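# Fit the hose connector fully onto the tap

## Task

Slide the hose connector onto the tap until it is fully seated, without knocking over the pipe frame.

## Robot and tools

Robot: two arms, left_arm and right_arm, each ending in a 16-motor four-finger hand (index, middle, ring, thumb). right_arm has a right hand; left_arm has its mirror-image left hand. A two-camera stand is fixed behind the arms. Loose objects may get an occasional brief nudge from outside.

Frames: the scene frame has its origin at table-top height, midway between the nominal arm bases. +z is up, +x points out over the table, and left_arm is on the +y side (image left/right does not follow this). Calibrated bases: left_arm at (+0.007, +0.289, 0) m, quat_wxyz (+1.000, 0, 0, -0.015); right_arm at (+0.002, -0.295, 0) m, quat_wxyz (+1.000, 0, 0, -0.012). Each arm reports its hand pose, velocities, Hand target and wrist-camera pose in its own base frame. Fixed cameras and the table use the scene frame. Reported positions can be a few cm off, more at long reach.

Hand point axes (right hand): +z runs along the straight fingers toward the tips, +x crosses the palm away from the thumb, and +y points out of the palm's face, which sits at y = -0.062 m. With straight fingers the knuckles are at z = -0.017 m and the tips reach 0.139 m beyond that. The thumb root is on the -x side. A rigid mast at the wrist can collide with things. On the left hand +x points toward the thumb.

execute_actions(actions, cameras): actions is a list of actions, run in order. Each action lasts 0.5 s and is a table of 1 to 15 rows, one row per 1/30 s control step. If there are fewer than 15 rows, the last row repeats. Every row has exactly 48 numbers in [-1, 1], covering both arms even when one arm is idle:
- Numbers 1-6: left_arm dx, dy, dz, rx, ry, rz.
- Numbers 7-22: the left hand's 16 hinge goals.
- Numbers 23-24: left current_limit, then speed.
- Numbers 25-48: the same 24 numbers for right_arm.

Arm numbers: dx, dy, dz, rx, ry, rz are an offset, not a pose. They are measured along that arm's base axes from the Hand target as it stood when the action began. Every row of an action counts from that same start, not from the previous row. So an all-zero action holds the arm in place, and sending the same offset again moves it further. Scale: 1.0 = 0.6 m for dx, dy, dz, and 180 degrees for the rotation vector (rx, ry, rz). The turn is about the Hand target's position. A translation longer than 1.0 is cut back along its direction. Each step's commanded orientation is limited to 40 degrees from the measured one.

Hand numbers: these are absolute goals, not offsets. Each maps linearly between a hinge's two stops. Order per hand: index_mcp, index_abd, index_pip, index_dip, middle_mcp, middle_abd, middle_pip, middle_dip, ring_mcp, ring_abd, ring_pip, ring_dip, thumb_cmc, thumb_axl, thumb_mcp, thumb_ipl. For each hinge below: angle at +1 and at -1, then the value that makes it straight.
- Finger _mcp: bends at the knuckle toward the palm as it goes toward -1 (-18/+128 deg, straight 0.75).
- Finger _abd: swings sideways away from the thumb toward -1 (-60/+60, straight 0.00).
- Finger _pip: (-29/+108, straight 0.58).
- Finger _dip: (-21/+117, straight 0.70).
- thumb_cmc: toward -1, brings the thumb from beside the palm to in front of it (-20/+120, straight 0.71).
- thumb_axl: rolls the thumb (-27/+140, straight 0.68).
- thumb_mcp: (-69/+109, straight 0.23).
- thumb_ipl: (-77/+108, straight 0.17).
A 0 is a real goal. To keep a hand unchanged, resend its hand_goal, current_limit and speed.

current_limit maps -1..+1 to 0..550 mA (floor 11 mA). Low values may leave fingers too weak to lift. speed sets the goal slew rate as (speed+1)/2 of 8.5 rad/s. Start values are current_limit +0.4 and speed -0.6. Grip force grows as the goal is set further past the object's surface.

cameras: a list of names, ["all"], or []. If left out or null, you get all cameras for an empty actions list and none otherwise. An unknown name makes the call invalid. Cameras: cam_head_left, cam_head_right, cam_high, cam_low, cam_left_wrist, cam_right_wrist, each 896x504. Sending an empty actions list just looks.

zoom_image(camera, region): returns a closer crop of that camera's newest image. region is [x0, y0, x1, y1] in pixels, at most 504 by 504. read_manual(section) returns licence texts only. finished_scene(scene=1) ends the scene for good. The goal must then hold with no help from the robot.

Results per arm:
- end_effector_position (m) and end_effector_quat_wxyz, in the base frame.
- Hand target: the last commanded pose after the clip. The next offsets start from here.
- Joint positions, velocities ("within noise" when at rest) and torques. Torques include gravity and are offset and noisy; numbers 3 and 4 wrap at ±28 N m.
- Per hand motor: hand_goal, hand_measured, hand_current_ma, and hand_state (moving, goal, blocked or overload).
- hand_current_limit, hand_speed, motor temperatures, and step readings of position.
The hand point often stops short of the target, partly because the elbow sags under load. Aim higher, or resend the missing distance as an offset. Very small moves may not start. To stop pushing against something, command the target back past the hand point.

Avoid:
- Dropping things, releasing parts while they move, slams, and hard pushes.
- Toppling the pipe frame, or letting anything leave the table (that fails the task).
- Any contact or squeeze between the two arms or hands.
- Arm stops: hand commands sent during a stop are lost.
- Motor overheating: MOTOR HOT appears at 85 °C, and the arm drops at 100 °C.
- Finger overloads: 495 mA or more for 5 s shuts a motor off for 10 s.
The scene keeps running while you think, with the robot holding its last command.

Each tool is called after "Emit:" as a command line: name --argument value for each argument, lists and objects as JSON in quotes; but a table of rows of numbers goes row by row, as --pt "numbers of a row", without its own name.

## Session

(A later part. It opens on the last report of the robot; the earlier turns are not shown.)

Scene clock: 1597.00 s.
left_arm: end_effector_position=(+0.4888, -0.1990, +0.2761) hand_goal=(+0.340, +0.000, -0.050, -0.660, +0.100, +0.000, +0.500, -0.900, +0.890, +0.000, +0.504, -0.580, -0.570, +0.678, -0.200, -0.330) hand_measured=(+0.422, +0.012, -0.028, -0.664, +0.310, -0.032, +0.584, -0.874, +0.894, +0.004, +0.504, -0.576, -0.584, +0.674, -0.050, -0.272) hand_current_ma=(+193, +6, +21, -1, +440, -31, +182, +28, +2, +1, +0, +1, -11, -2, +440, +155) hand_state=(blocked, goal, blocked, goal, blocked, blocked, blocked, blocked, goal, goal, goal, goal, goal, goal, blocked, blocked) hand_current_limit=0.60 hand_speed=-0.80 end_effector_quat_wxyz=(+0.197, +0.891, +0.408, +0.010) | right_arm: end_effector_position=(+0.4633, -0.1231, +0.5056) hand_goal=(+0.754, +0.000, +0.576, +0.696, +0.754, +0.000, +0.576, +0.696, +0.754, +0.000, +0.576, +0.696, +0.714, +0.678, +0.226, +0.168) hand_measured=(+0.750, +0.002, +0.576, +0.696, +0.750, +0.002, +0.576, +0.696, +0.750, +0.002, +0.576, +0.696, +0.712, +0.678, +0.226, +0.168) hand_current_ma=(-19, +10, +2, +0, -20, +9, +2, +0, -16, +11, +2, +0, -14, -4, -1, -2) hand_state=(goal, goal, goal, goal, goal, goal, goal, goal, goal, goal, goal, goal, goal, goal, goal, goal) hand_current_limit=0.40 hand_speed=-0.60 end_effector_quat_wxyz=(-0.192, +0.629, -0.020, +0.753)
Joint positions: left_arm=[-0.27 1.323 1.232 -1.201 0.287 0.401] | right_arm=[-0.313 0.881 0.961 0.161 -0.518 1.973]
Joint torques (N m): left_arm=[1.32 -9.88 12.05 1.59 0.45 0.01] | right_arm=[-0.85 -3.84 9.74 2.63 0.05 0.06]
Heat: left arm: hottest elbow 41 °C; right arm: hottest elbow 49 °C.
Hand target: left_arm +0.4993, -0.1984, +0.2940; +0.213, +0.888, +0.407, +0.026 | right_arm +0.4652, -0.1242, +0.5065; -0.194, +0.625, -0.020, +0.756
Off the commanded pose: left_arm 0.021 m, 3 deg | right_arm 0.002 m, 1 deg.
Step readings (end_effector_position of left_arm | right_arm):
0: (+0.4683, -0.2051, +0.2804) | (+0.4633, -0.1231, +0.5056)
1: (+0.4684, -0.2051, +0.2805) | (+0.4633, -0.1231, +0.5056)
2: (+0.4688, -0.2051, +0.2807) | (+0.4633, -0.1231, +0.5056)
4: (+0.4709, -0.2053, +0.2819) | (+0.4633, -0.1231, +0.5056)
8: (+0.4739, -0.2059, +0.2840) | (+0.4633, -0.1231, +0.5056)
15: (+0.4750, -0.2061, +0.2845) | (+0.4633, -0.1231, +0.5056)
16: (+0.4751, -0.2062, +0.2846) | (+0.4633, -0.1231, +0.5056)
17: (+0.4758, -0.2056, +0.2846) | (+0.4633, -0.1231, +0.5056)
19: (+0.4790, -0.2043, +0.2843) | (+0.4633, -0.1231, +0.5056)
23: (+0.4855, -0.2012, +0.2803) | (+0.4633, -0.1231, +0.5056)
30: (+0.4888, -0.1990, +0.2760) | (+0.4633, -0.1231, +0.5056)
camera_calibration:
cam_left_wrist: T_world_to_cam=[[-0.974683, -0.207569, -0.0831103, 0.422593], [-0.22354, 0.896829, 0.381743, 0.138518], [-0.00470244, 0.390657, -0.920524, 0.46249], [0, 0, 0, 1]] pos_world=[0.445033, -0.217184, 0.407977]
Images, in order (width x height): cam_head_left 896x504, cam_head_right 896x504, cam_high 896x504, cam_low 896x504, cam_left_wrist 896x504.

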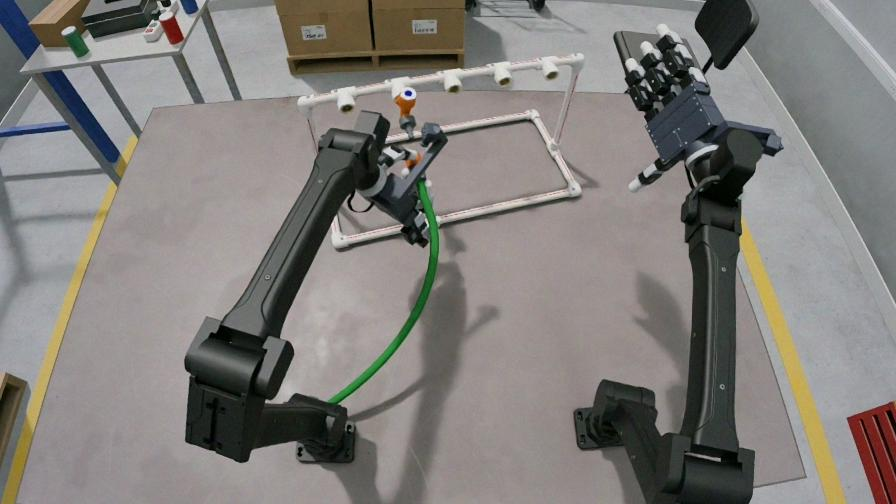

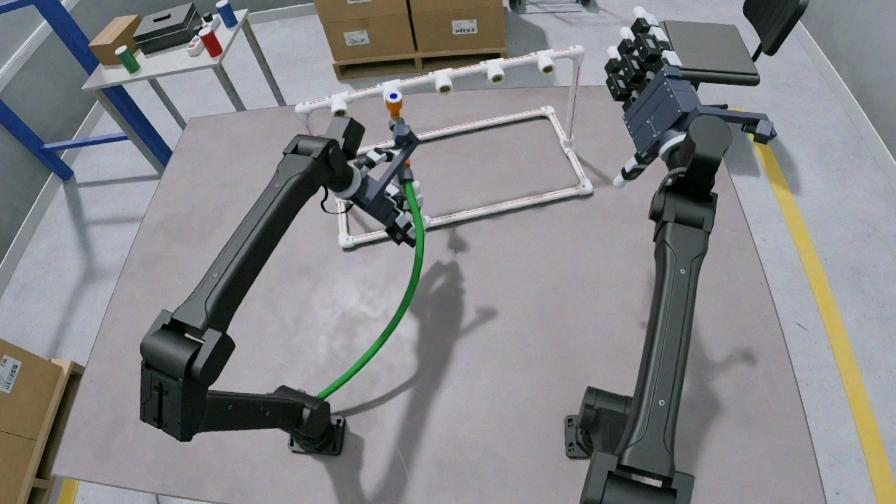

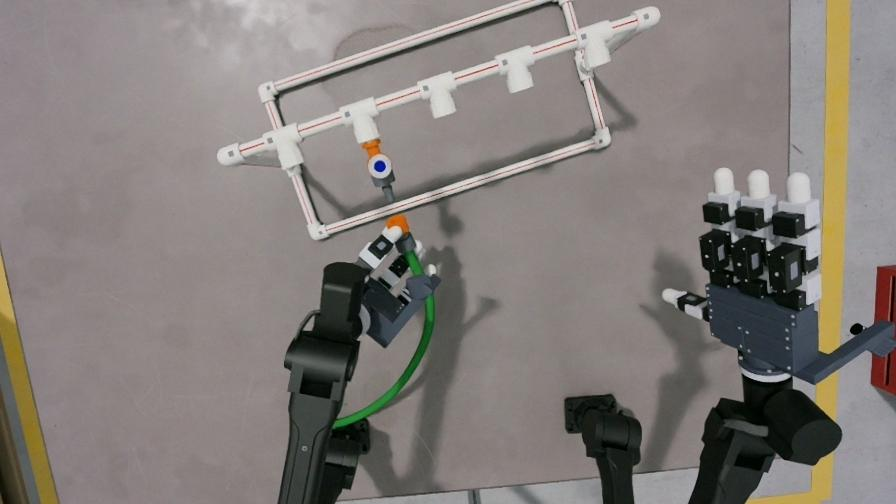

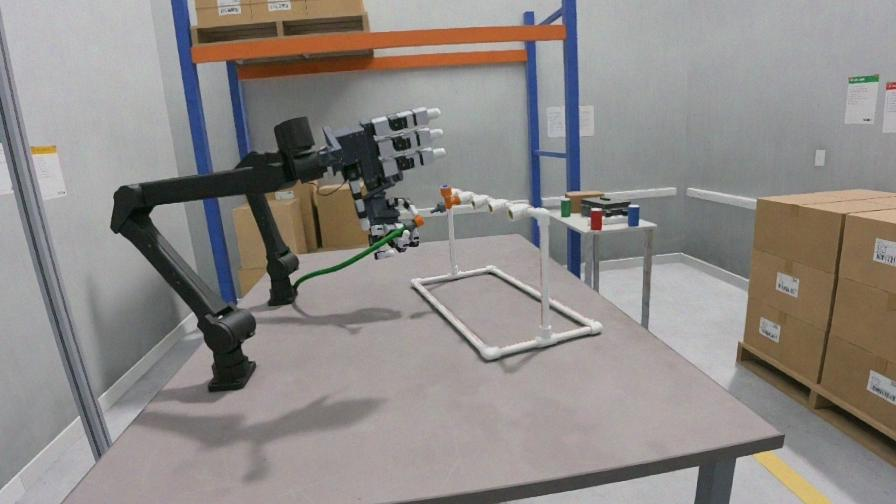

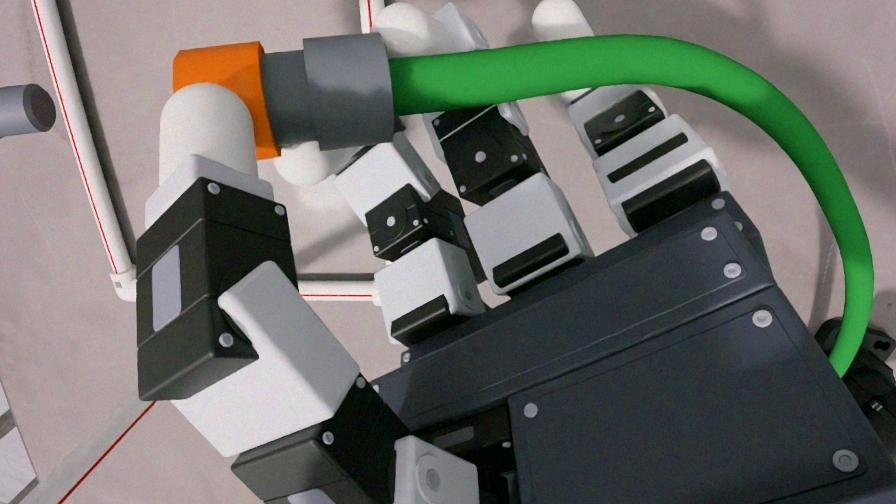

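Emit:
execute_actions --actions '[[[0.018,-0.003,0.015,0,0,0,0.34,0,-0.05,-0.66,0.1,0,0.5,-0.9,0.89,0,0.504,-0.58,-0.571,0.678,-0.2,-0.33,0.6,-0.8,0,0,0,0,0,0,0.754,0,0.576,0.696,0.754,0,0.576,0.696,0.754,0,0.576,0.696,0.714,0.678,0.226,0.168,0.4,-0.6]],[[0.018,-0.003,0.015,0,0,0,0.34,0,-0.05,-0.66,0.1,0,0.5,-0.9,0.89,0,0.504,-0.58,-0.571,0.678,-0.2,-0.33,0.6,-0.8,0,0,0,0,0,0,0.754,0,0.576,0.696,0.754,0,0.576,0.696,0.754,0,0.576,0.696,0.714,0.678,0.226,0.168,0.4,-0.6]]]' --cameras '["cam_left_wrist","cam_low","cam_high","cam_head_left"]'

Emit:
zoom_image --camera "cam_low" --region '[395, 185, 465, 245]'

Emit:
zoom_image --camera "cam_high" --region '[360, 150, 430, 270]'

Emit:
zoom_image --camera "cam_head_left" --region '[370, 80, 450, 190]'

Scene clock: 1641.63 s.
left_arm: end_effector_position=(+0.5000, -0.2011, +0.2710) hand_goal=(+0.340, +0.000, -0.050, -0.660, +0.100, +0.000, +0.500, -0.900, +0.890, +0.000, +0.504, -0.580, -0.570, +0.678, -0.200, -0.330) hand_measured=(+0.422, +0.012, -0.028, -0.664, +0.310, -0.032, +0.584, -0.874, +0.894, +0.004, +0.504, -0.576, -0.584, +0.674, -0.050, -0.272) hand_current_ma=(+193, +6, +21, -1, +440, -31, +181, +28, +2, +1, +0, +1, -11, -2, +440, +155) hand_state=(blocked, goal, blocked, goal, blocked, blocked, blocked, blocked, goal, goal, goal, goal, goal, goal, blocked, blocked) hand_current_limit=0.60 hand_speed=-0.80 end_effector_quat_wxyz=(+0.189, +0.892, +0.410, +0.001) | right_arm: end_effector_position=(+0.4633, -0.1231, +0.5056) hand_goal=(+0.754, +0.000, +0.576, +0.696, +0.754, +0.000, +0.576, +0.696, +0.754, +0.000, +0.576, +0.696, +0.714, +0.678, +0.226, +0.168) hand_measured=(+0.750, +0.002, +0.576, +0.696, +0.750, +0.002, +0.576, +0.696, +0.750, +0.002, +0.576, +0.696, +0.712, +0.678, +0.226, +0.168) hand_current_ma=(-19, +10, +2, +0, -20, +9, +2, +0, -16, +11, +2, +0, -14, -4, -1, -2) hand_state=(goal, goal, goal, goal, goal, goal, goal, goal, goal, goal, goal, goal, goal, goal, goal, goal) hand_current_limit=0.40 hand_speed=-0.60 end_effector_quat_wxyz=(-0.192, +0.629, -0.020, +0.753)
Joint positions: left_arm=[-0.267 1.367 1.271 -1.222 0.287 0.405] | right_arm=[-0.313 0.881 0.961 0.161 -0.518 1.973]
Joint torques (N m): left_arm=[1.38 -10.34 16.54 0.72 0.51 0.03] | right_arm=[-0.91 -3.9 9.73 2.63 0.04 0.06]
Heat: left arm: hottest elbow 45 °C; right arm: hottest elbow 49 °C.
Hand target: left_arm +0.5209, -0.2019, +0.3121; +0.213, +0.888, +0.407, +0.027 | right_arm +0.4652, -0.1242, +0.5065; -0.194, +0.625, -0.020, +0.756
Off the commanded pose: left_arm 0.046 m, 4 deg | right_arm 0.002 m, 1 deg.
Step readings (end_effector_position of left_arm | right_arm):
0: (+0.4888, -0.1990, +0.2761) | (+0.4633, -0.1231, +0.5056)
1: (+0.4888, -0.1991, +0.2761) | (+0.4633, -0.1231, +0.5056)
2: (+0.4888, -0.1991, +0.2759) | (+0.4633, -0.1231, +0.5056)
4: (+0.4891, -0.1992, +0.2747) | (+0.4633, -0.1231, +0.5056)
8: (+0.4906, -0.1996, +0.2692) | (+0.4633, -0.1231, +0.5056)
15: (+0.4918, -0.2000, +0.2645) | (+0.4633, -0.1231, +0.5056)
16: (+0.4918, -0.2000, +0.2645) | (+0.4633, -0.1231, +0.5056)
17: (+0.4919, -0.2000, +0.2646) | (+0.4633, -0.1231, +0.5056)
19: (+0.4927, -0.1996, +0.2652) | (+0.4633, -0.1231, +0.5056)
23: (+0.4977, -0.2005, +0.2695) | (+0.4633, -0.1231, +0.5056)
30: (+0.5001, -0.2011, +0.2720) | (+0.4633, -0.1231, +0.5056)
camera_calibration:
cam_left_wrist: T_world_to_cam=[[-0.976816, -0.205121, -0.0612824, 0.428354], [-0.212492, 0.894195, 0.394033, 0.135471], [-0.0260259, 0.397919, -0.917051, 0.46998], [0, 0, 0, 1]] pos_world=[0.459441, -0.220288, 0.403866]
Images, in order (width x height): cam_head_left 896x504, cam_high 896x504, cam_low 896x504, cam_left_wrist 896x504.

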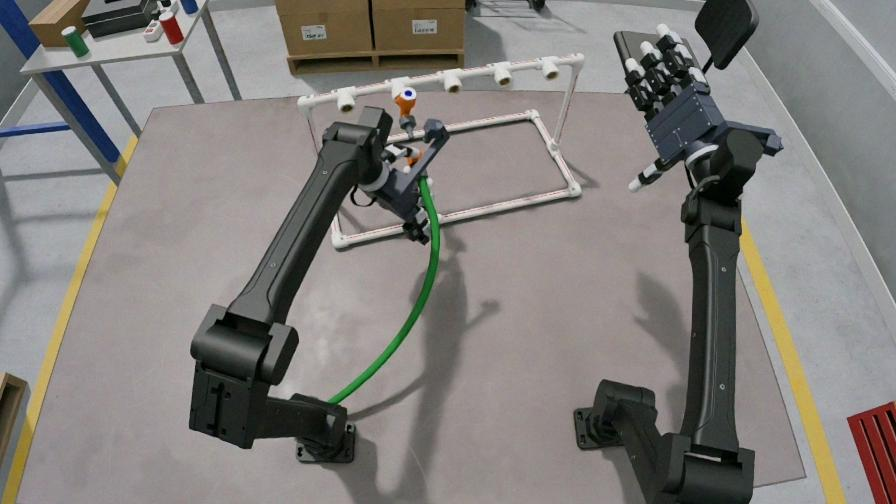

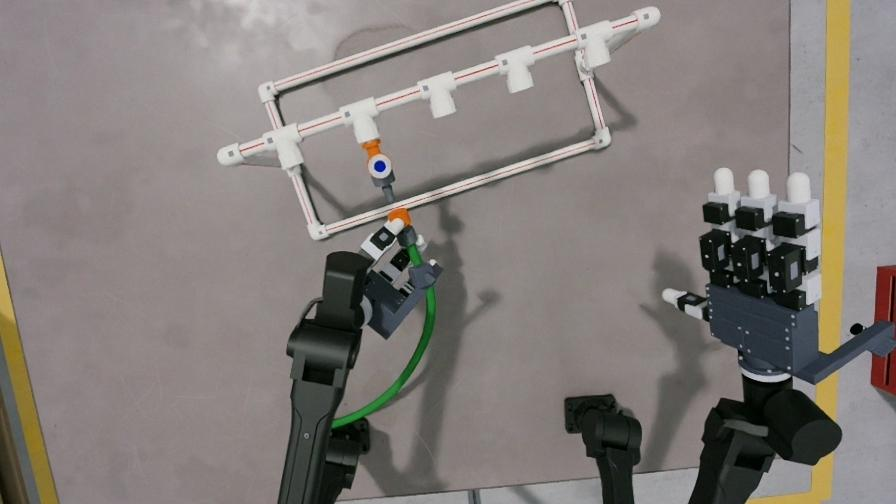

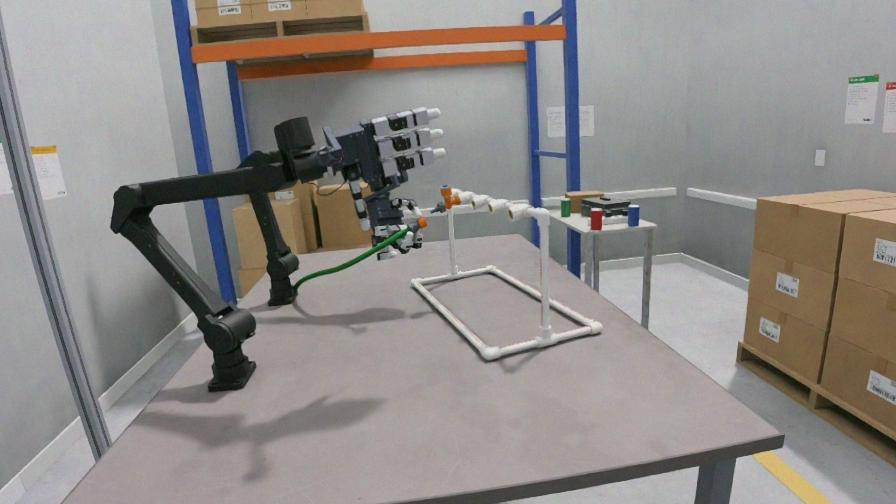

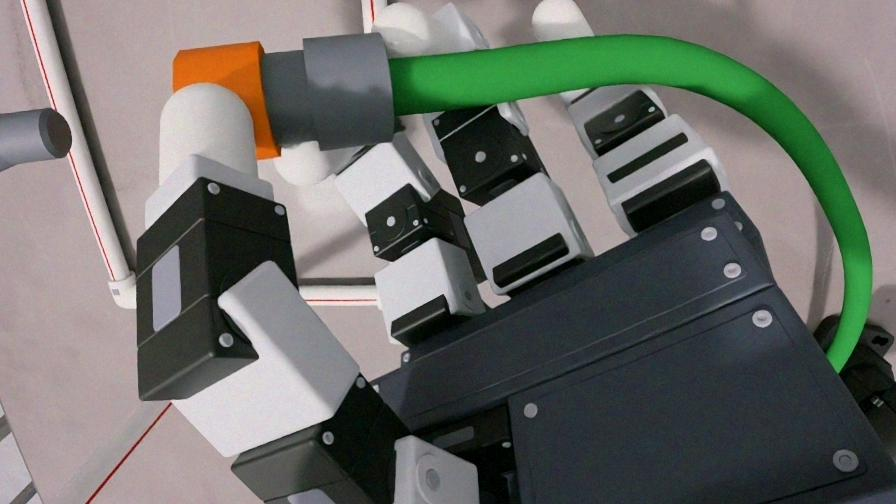

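Scaled by 7.200.

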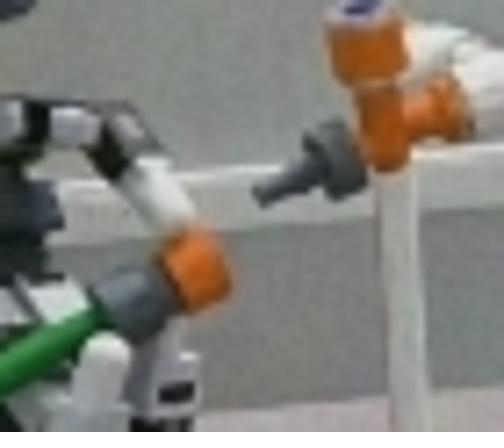

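Scaled by 4.200.

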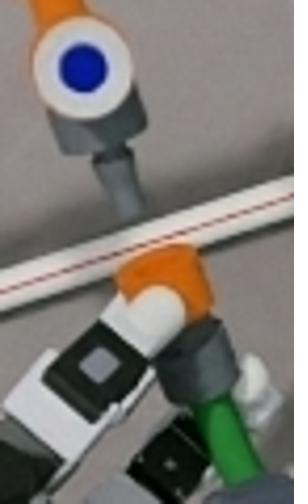

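Scaled by 4.582.

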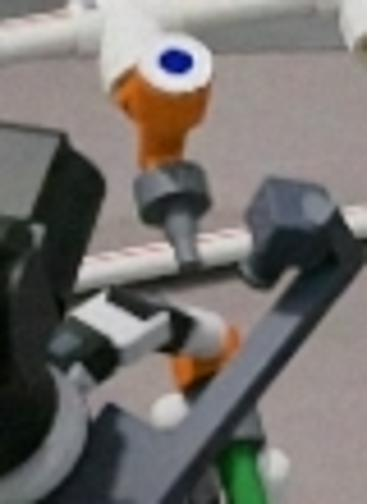

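Emit:
execute_actions --actions '[[[0,0,0.035,0,0,0,0.34,0,-0.05,-0.66,0.1,0,0.5,-0.9,0.89,0,0.504,-0.58,-0.571,0.678,-0.2,-0.33,0.6,-0.8,0,0,0,0,0,0,0.754,0,0.576,0.696,0.754,0,0.576,0.696,0.754,0,0.576,0.696,0.714,0.678,0.226,0.168,0.4,-0.6]]]' --cameras '["cam_left_wrist","cam_low","cam_high"]'

Emit:
zoom_image --camera "cam_low" --region '[395, 185, 465, 245]'

Emit:
zoom_image --camera "cam_high" --region '[360, 150, 430, 270]'

Scene clock: 1651.33 s.
left_arm: end_effector_position=(+0.5024, -0.2018, +0.2921) hand_goal=(+0.340, +0.000, -0.050, -0.660, +0.100, +0.000, +0.500, -0.900, +0.890, +0.000, +0.504, -0.580, -0.570, +0.678, -0.200, -0.330) hand_measured=(+0.422, +0.012, -0.028, -0.664, +0.310, -0.032, +0.584, -0.874, +0.894, +0.004, +0.504, -0.576, -0.584, +0.674, -0.050, -0.272) hand_current_ma=(+193, +6, +21, -1, +440, -31, +181, +28, +2, +1, +0, +1, -11, -2, +440, +155) hand_state=(blocked, goal, blocked, goal, blocked, blocked, blocked, blocked, goal, goal, goal, goal, goal, goal, blocked, blocked) hand_current_limit=0.60 hand_speed=-0.80 end_effector_quat_wxyz=(+0.189, +0.892, +0.410, +0.001) | right_arm: end_effector_position=(+0.4633, -0.1231, +0.5056) hand_goal=(+0.754, +0.000, +0.576, +0.696, +0.754, +0.000, +0.576, +0.696, +0.754, +0.000, +0.576, +0.696, +0.714, +0.678, +0.226, +0.168) hand_measured=(+0.750, +0.002, +0.576, +0.696, +0.750, +0.002, +0.576, +0.696, +0.750, +0.002, +0.576, +0.696, +0.712, +0.678, +0.226, +0.168) hand_current_ma=(-19, +10, +2, +0, -20, +9, +2, +0, -16, +11, +2, +0, -14, -4, -1, -2) hand_state=(goal, goal, goal, goal, goal, goal, goal, goal, goal, goal, goal, goal, goal, goal, goal, goal) hand_current_limit=0.40 hand_speed=-0.60 end_effector_quat_wxyz=(-0.192, +0.629, -0.020, +0.753)
Joint positions: left_arm=[-0.267 1.369 1.328 -1.276 0.287 0.405] | right_arm=[-0.313 0.881 0.961 0.161 -0.518 1.973]
Joint torques (N m): left_arm=[1.26 -9.93 16.42 0.59 0.54 0.03] | right_arm=[-0.91 -3.84 9.73 2.63 0.04 0.06]
Heat: left arm: hottest elbow 46 °C; right arm: hottest elbow 49 °C.
Hand target: left_arm +0.5210, -0.2019, +0.3331; +0.213, +0.888, +0.407, +0.027 | right_arm +0.4652, -0.1242, +0.5065; -0.194, +0.625, -0.020, +0.756
Off the commanded pose: left_arm 0.045 m, 4 deg | right_arm 0.002 m, 1 deg.
Step readings (end_effector_position of left_arm | right_arm):
0: (+0.5001, -0.2011, +0.2708) | (+0.4633, -0.1231, +0.5056)
1: (+0.5001, -0.2011, +0.2710) | (+0.4633, -0.1231, +0.5056)
2: (+0.4998, -0.2010, +0.2713) | (+0.4633, -0.1231, +0.5056)
4: (+0.4990, -0.2008, +0.2736) | (+0.4633, -0.1231, +0.5056)
8: (+0.5009, -0.2013, +0.2844) | (+0.4633, -0.1231, +0.5056)
15: (+0.5030, -0.2019, +0.2925) | (+0.4633, -0.1231, +0.5056)
camera_calibration:
cam_left_wrist: T_world_to_cam=[[-0.976765, -0.205151, -0.0619885, 0.432034], [-0.21281, 0.894277, 0.393676, 0.128538], [-0.0253282, 0.397721, -0.917157, 0.489216], [0, 0, 0, 1]] pos_world=[0.461741, -0.220888, 0.424867]
Images, in order (width x height): cam_high 896x504, cam_low 896x504, cam_left_wrist 896x504.

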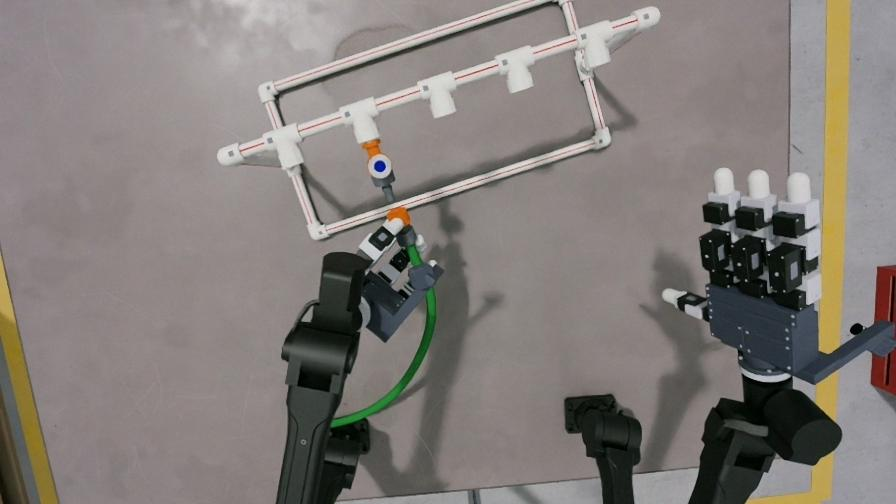

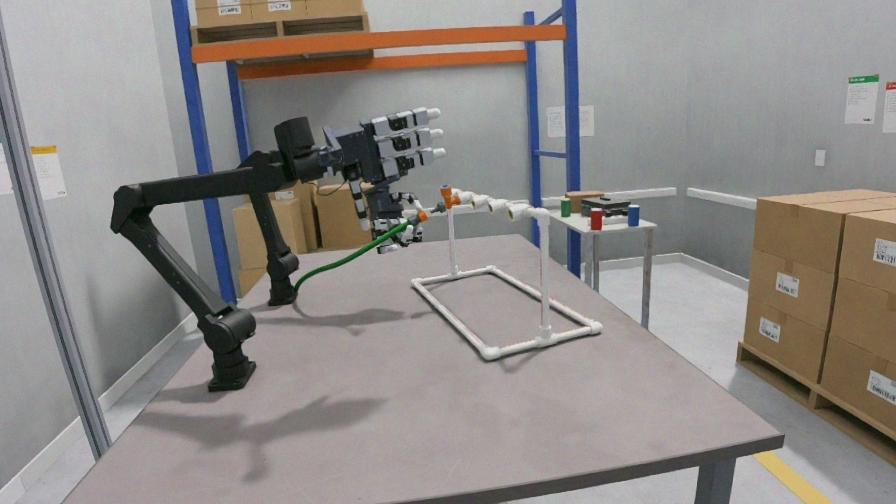

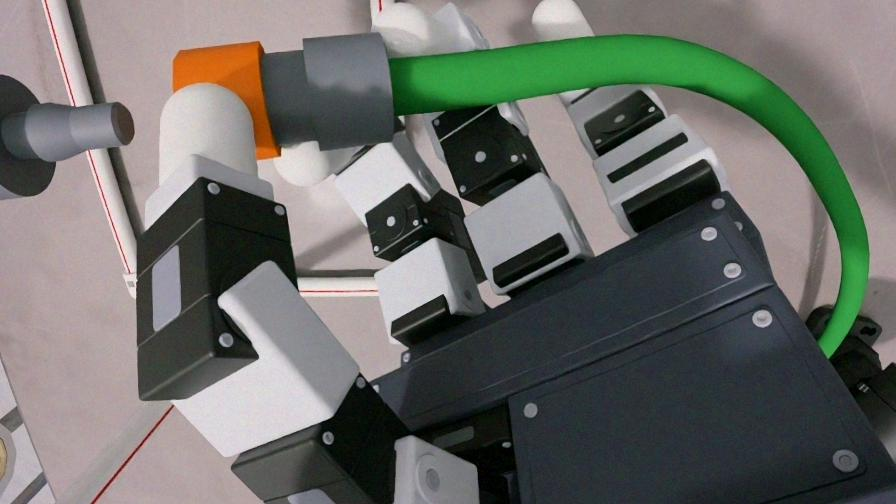

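Scaled by 7.200.

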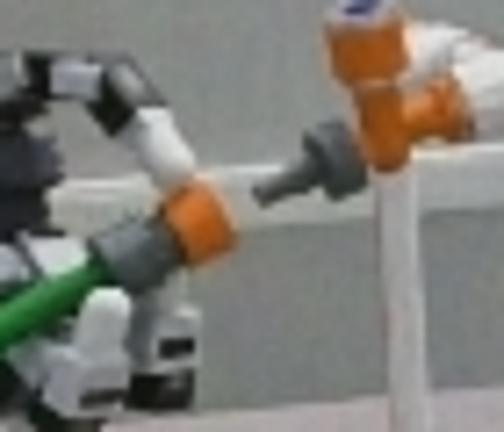

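Scaled by 4.200.

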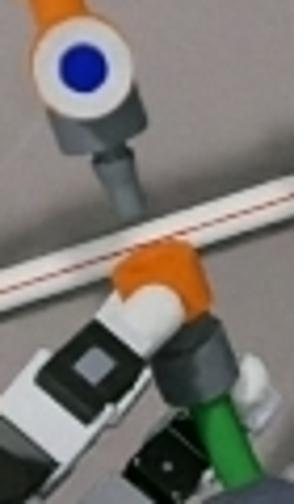

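Emit:
execute_actions --actions '[[[0,0,0,0,0,0,0.34,0,-0.05,-0.66,0.1,0,0.5,-0.9,0.89,0,0.504,-0.58,-0.571,0.678,-0.2,-0.33,0.6,-0.8,0.003,0.123,-0.005,0,0,0.021,0.754,0,0.576,0.696,0.754,0,0.576,0.696,0.754,0,0.576,0.696,0.714,0.678,0.226,0.168,0.4,-0.6]],[[0,0,0,0,0,0,0.34,0,-0.05,-0.66,0.1,0,0.5,-0.9,0.89,0,0.504,-0.58,-0.571,0.678,-0.2,-0.33,0.6,-0.8,0.003,0.123,-0.005,0,0,0.021,0.754,0,0.576,0.696,0.754,0,0.576,0.696,0.754,0,0.576,0.696,0.714,0.678,0.226,0.168,0.4,-0.6]],[[0,0,0,0,0,0,0.34,0,-0.05,-0.66,0.1,0,0.5,-0.9,0.89,0,0.504,-0.58,-0.571,0.678,-0.2,-0.33,0.6,-0.8,0.003,0.123,-0.005,0,0,0.021,0.754,0,0.576,0.696,0.754,0,0.576,0.696,0.754,0,0.576,0.696,0.714,0.678,0.226,0.168,0.4,-0.6]],[[0,0,0,0,0,0,0.34,0,-0.05,-0.66,0.1,0,0.5,-0.9,0.89,0,0.504,-0.58,-0.571,0.678,-0.2,-0.33,0.6,-0.8,0.003,0.123,-0.005,0,0,0.021,0.754,0,0.576,0.696,0.754,0,0.576,0.696,0.754,0,0.576,0.696,0.714,0.678,0.226,0.168,0.4,-0.6]]]' --cameras '["cam_right_wrist","cam_left_wrist","cam_high"]'

Emit:
zoom_image --camera "cam_right_wrist" --region '[480, 150, 700, 330]'

Scene clock: 1722.07 s.
left_arm: end_effector_position=(+0.5024, -0.2018, +0.2921) hand_goal=(+0.340, +0.000, -0.050, -0.660, +0.100, +0.000, +0.500, -0.900, +0.890, +0.000, +0.504, -0.580, -0.570, +0.678, -0.200, -0.330) hand_measured=(+0.422, +0.012, -0.028, -0.664, +0.310, -0.032, +0.584, -0.874, +0.894, +0.004, +0.504, -0.576, -0.584, +0.674, -0.050, -0.272) hand_current_ma=(+193, +6, +21, -1, +440, -31, +181, +28, +2, +1, +0, +1, -11, -2, +440, +155) hand_state=(blocked, goal, blocked, goal, blocked, blocked, blocked, blocked, goal, goal, goal, goal, goal, goal, blocked, blocked) hand_current_limit=0.60 hand_speed=-0.80 end_effector_quat_wxyz=(+0.189, +0.892, +0.410, +0.001) | right_arm: end_effector_position=(+0.4675, +0.1722, +0.4645) hand_goal=(+0.754, +0.000, +0.576, +0.696, +0.754, +0.000, +0.576, +0.696, +0.754, +0.000, +0.576, +0.696, +0.714, +0.678, +0.226, +0.168) hand_measured=(+0.752, +0.002, +0.576, +0.696, +0.750, +0.002, +0.576, +0.696, +0.752, +0.002, +0.576, +0.696, +0.710, +0.678, +0.226, +0.168) hand_current_ma=(-15, +10, +0, +0, -16, +9, +0, +0, -13, +12, +0, +0, -15, -4, +0, -2) hand_state=(goal, goal, goal, goal, goal, goal, goal, goal, goal, goal, goal, goal, goal, goal, goal, goal) hand_current_limit=0.40 hand_speed=-0.60 end_effector_quat_wxyz=(-0.290, +0.644, +0.064, +0.705)
Joint positions: left_arm=[-0.267 1.369 1.328 -1.276 0.287 0.405] | right_arm=[0.513 0.959 0.933 0.188 0.023 1.857]
Joint torques (N m): left_arm=[1.61 -10.29 16.34 0.73 0.52 0.04] | right_arm=[-1.03 -5.01 13.05 2.81 0.06 -0.12]
Motor temperatures (°C): left_arm=[26 35 59 26 29 27] | right_arm=[26 27 49 28 24 25]
Heat: left arm: hottest elbow 59 °C; right arm: hottest elbow 49 °C.
Hand target: left_arm +0.5210, -0.2019, +0.3331; +0.213, +0.888, +0.407, +0.027 | right_arm +0.4723, +0.1711, +0.4947; -0.292, +0.622, +0.063, +0.724
Off the commanded pose: left_arm 0.045 m, 4 deg | right_arm 0.031 m, 3 deg.
Step readings (end_effector_position of left_arm | right_arm):
0: (+0.5024, -0.2018, +0.2921) | (+0.4633, -0.1231, +0.5056)
1: (+0.5024, -0.2018, +0.2921) | (+0.4633, -0.1231, +0.5056)
2: (+0.5024, -0.2018, +0.2921) | (+0.4639, -0.1217, +0.5054)
4: (+0.5024, -0.2018, +0.2921) | (+0.4657, -0.1141, +0.5038)
8: (+0.5024, -0.2018, +0.2921) | (+0.4718, -0.0684, +0.4984)
15: (+0.5024, -0.2018, +0.2921) | (+0.4716, -0.0516, +0.5010)
16: (+0.5024, -0.2018, +0.2921) | (+0.4715, -0.0521, +0.5011)
17: (+0.5024, -0.2018, +0.2921) | (+0.4714, -0.0512, +0.5012)
19: (+0.5024, -0.2018, +0.2921) | (+0.4718, -0.0422, +0.5010)
23: (+0.5024, -0.2018, +0.2921) | (+0.4727, +0.0081, +0.4993)
30: (+0.5024, -0.2018, +0.2921) | (+0.4716, +0.0238, +0.4998)
31: (+0.5024, -0.2018, +0.2921) | (+0.4716, +0.0232, +0.4998)
32: (+0.5024, -0.2018, +0.2921) | (+0.4711, +0.0236, +0.4999)
34: (+0.5024, -0.2018, +0.2921) | (+0.4694, +0.0324, +0.4999)
38: (+0.5024, -0.2018, +0.2921) | (+0.4628, +0.0814, +0.4999)
45: (+0.5024, -0.2018, +0.2921) | (+0.4645, +0.0975, +0.4933)
46: (+0.5024, -0.2018, +0.2921) | (+0.4653, +0.0969, +0.4923)
47: (+0.5024, -0.2018, +0.2921) | (+0.4658, +0.0973, +0.4909)
49: (+0.5024, -0.2018, +0.2921) | (+0.4657, +0.1057, +0.4883)
53: (+0.5024, -0.2018, +0.2921) | (+0.4629, +0.1534, +0.4773)
60: (+0.5024, -0.2018, +0.2921) | (+0.4674, +0.1727, +0.4630)
camera_calibration:
cam_left_wrist: T_world_to_cam=[[-0.976765, -0.205151, -0.0619885, 0.432034], [-0.21281, 0.894277, 0.393676, 0.128538], [-0.0253282, 0.397721, -0.917157, 0.489216], [0, 0, 0, 1]] pos_world=[0.461741, -0.220888, 0.424867]
cam_right_wrist: T_world_to_cam=[[0.280988, -0.293549, -0.913715, 0.370872], [-0.908033, 0.22689, -0.352133, 0.501529], [0.310681, 0.928628, -0.202799, -0.0824116], [0, 0, 0, 1]] pos_world=[0.376797, 0.0716072, 0.498763]
Images, in order (width x height): cam_high 896x504, cam_left_wrist 896x504, cam_right_wrist 896x504.

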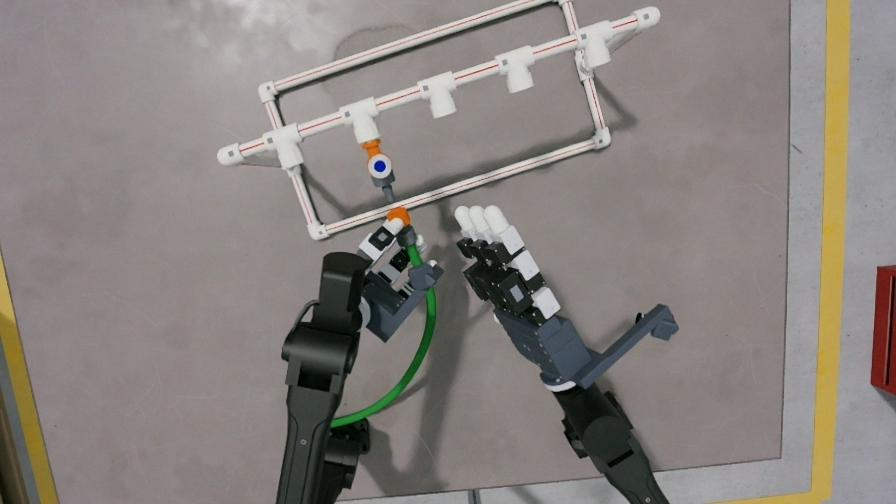

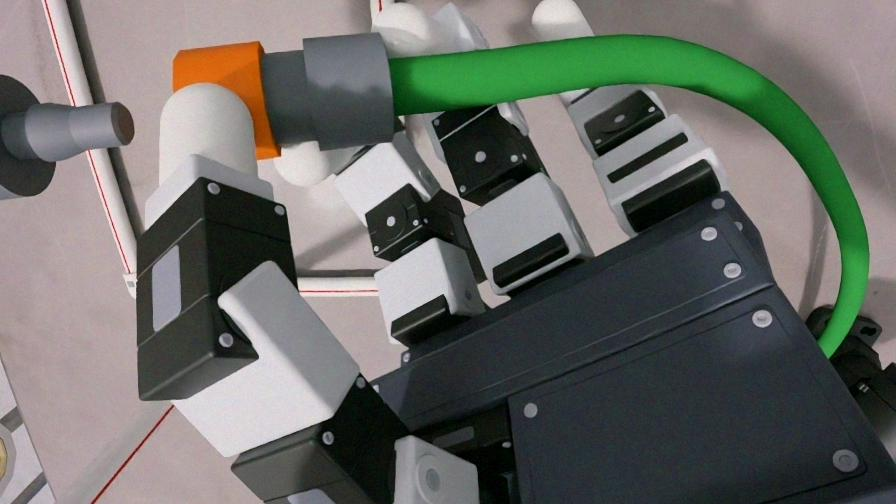

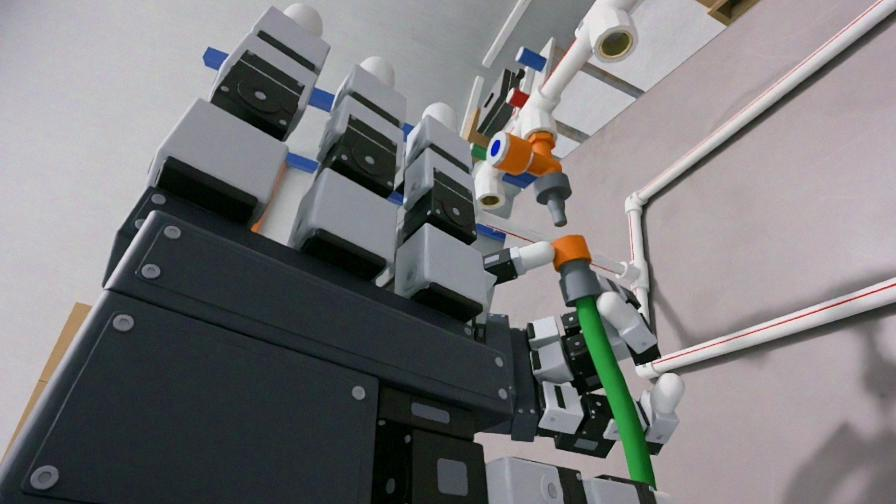

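Scaled by 2.291.

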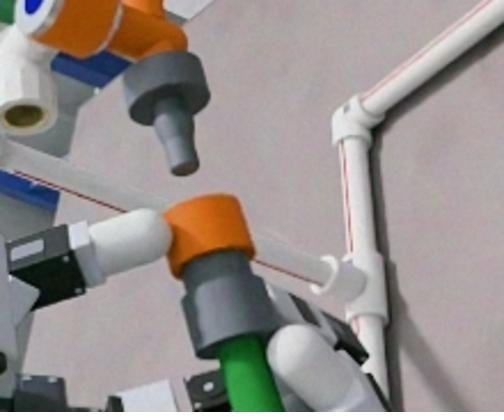

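Emit:
zoom_image --camera "cam_right_wrist" --region '[530, 170, 620, 310]'

Scaled by 3.600.

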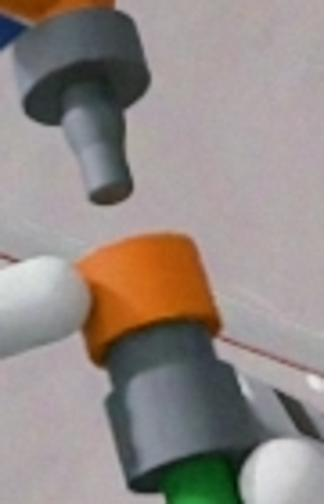

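Emit:
execute_actions --actions '[[[0.0217,0.0075,0.028,0,0,0,0.34,0,-0.05,-0.66,0.1,0,0.5,-0.9,0.89,0,0.504,-0.58,-0.571,0.678,-0.2,-0.33,0.6,-0.8,0,0,0,0,0,0,0.754,0,0.576,0.696,0.754,0,0.576,0.696,0.754,0,0.576,0.696,0.714,0.678,0.226,0.168,0.4,-0.6]]]' --cameras '["cam_right_wrist","cam_left_wrist"]'

Emit:
zoom_image --camera "cam_right_wrist" --region '[530, 170, 620, 310]'

Scene clock: 1760.13 s.
left_arm: end_effector_position=(+0.5169, -0.1966, +0.3084) hand_goal=(+0.340, +0.000, -0.050, -0.660, +0.100, +0.000, +0.500, -0.900, +0.890, +0.000, +0.504, -0.580, -0.570, +0.678, -0.200, -0.330) hand_measured=(+0.422, +0.012, -0.028, -0.664, +0.310, -0.032, +0.584, -0.874, +0.894, +0.004, +0.504, -0.576, -0.584, +0.674, -0.050, -0.272) hand_current_ma=(+193, +6, +21, -2, +440, -31, +177, +28, +2, +1, +0, +1, -11, -2, +440, +155) hand_state=(blocked, goal, blocked, goal, blocked, blocked, blocked, blocked, goal, goal, goal, goal, goal, goal, blocked, blocked) hand_current_limit=0.60 hand_speed=-0.80 end_effector_quat_wxyz=(+0.189, +0.891, +0.412, +0.001) | right_arm: end_effector_position=(+0.4675, +0.1721, +0.4645) hand_goal=(+0.754, +0.000, +0.576, +0.696, +0.754, +0.000, +0.576, +0.696, +0.754, +0.000, +0.576, +0.696, +0.714, +0.678, +0.226, +0.168) hand_measured=(+0.752, +0.002, +0.576, +0.696, +0.750, +0.002, +0.576, +0.696, +0.752, +0.002, +0.576, +0.696, +0.710, +0.678, +0.226, +0.168) hand_current_ma=(-15, +10, +0, +0, -16, +9, +0, +0, -13, +12, +0, +0, -15, -4, +0, -2) hand_state=(goal, goal, goal, goal, goal, goal, goal, goal, goal, goal, goal, goal, goal, goal, goal, goal) hand_current_limit=0.40 hand_speed=-0.60 end_effector_quat_wxyz=(-0.290, +0.644, +0.065, +0.705)
Joint positions: left_arm=[-0.248 1.402 1.404 -1.325 0.291 0.419] | right_arm=[0.513 0.959 0.933 0.188 0.023 1.857]
Joint torques (N m): left_arm=[1.08 -10.7 16.4 0.68 0.6 0.05] | right_arm=[-1.08 -4.95 13.08 2.84 0.05 -0.13]
Motor temperatures (°C): left_arm=[26 35 61 26 29 27] | right_arm=[26 28 53 28 24 25]
Heat: left arm: hottest elbow 61 °C; right arm: hottest elbow 53 °C.
Hand target: left_arm +0.5339, -0.1976, +0.3499; +0.213, +0.888, +0.407, +0.026 | right_arm +0.4723, +0.1711, +0.4947; -0.292, +0.622, +0.063, +0.724
Off the commanded pose: left_arm 0.045 m, 4 deg | right_arm 0.031 m, 3 deg.
Step readings (end_effector_position of left_arm | right_arm):
0: (+0.5024, -0.2018, +0.2921) | (+0.4675, +0.1722, +0.4645)
1: (+0.5024, -0.2018, +0.2923) | (+0.4675, +0.1722, +0.4645)
2: (+0.5026, -0.2011, +0.2928) | (+0.4675, +0.1722, +0.4645)
4: (+0.5041, -0.2005, +0.2948) | (+0.4675, +0.1722, +0.4645)
8: (+0.5130, -0.1975, +0.3048) | (+0.4675, +0.1722, +0.4645)
15: (+0.5159, -0.1963, +0.3100) | (+0.4675, +0.1721, +0.4645)
camera_calibration:
cam_left_wrist: T_world_to_cam=[[-0.975729, -0.210427, -0.0606062, 0.44626], [-0.217071, 0.892965, 0.394327, 0.122345], [-0.0288578, 0.397912, -0.91697, 0.50423], [0, 0, 0, 1]] pos_world=[0.476538, -0.215984, 0.441166]
cam_right_wrist: T_world_to_cam=[[0.2812, -0.29424, -0.913427, 0.370791], [-0.907908, 0.226751, -0.352544, 0.501732], [0.310853, 0.928443, -0.20338, -0.0821518], [0, 0, 0, 1]] pos_world=[0.376797, 0.0716063, 0.498865]
Images, in order (width x height): cam_left_wrist 896x504, cam_right_wrist 896x504.

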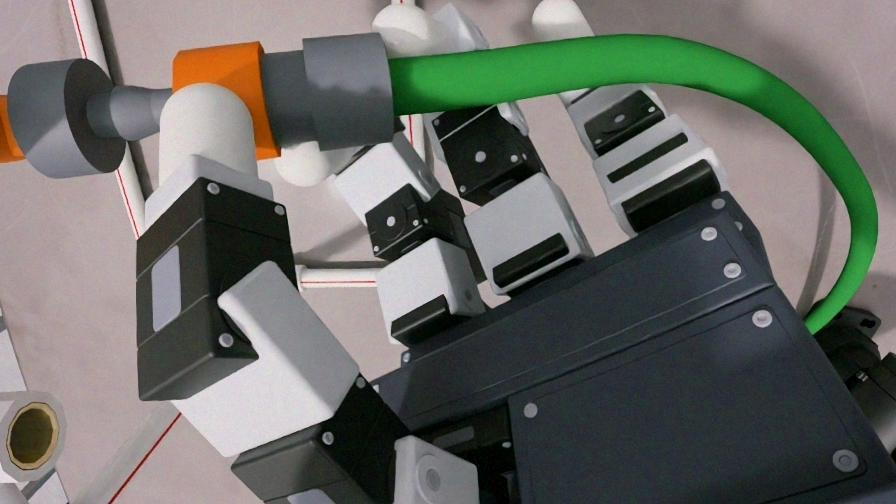

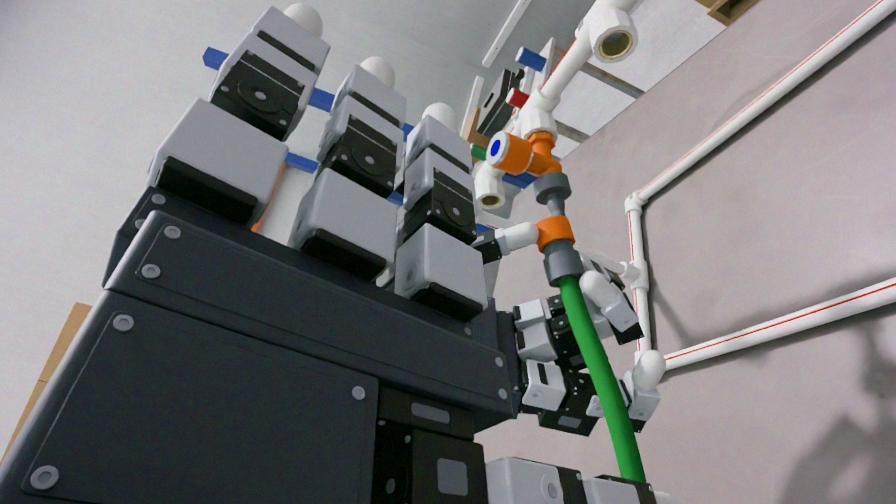

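Scaled by 3.600.

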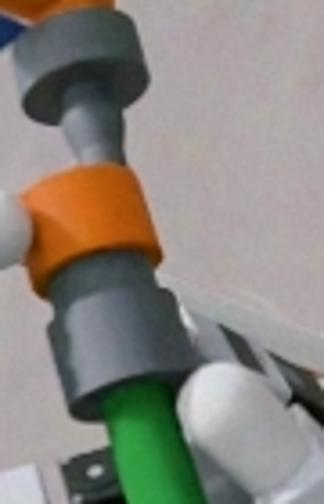

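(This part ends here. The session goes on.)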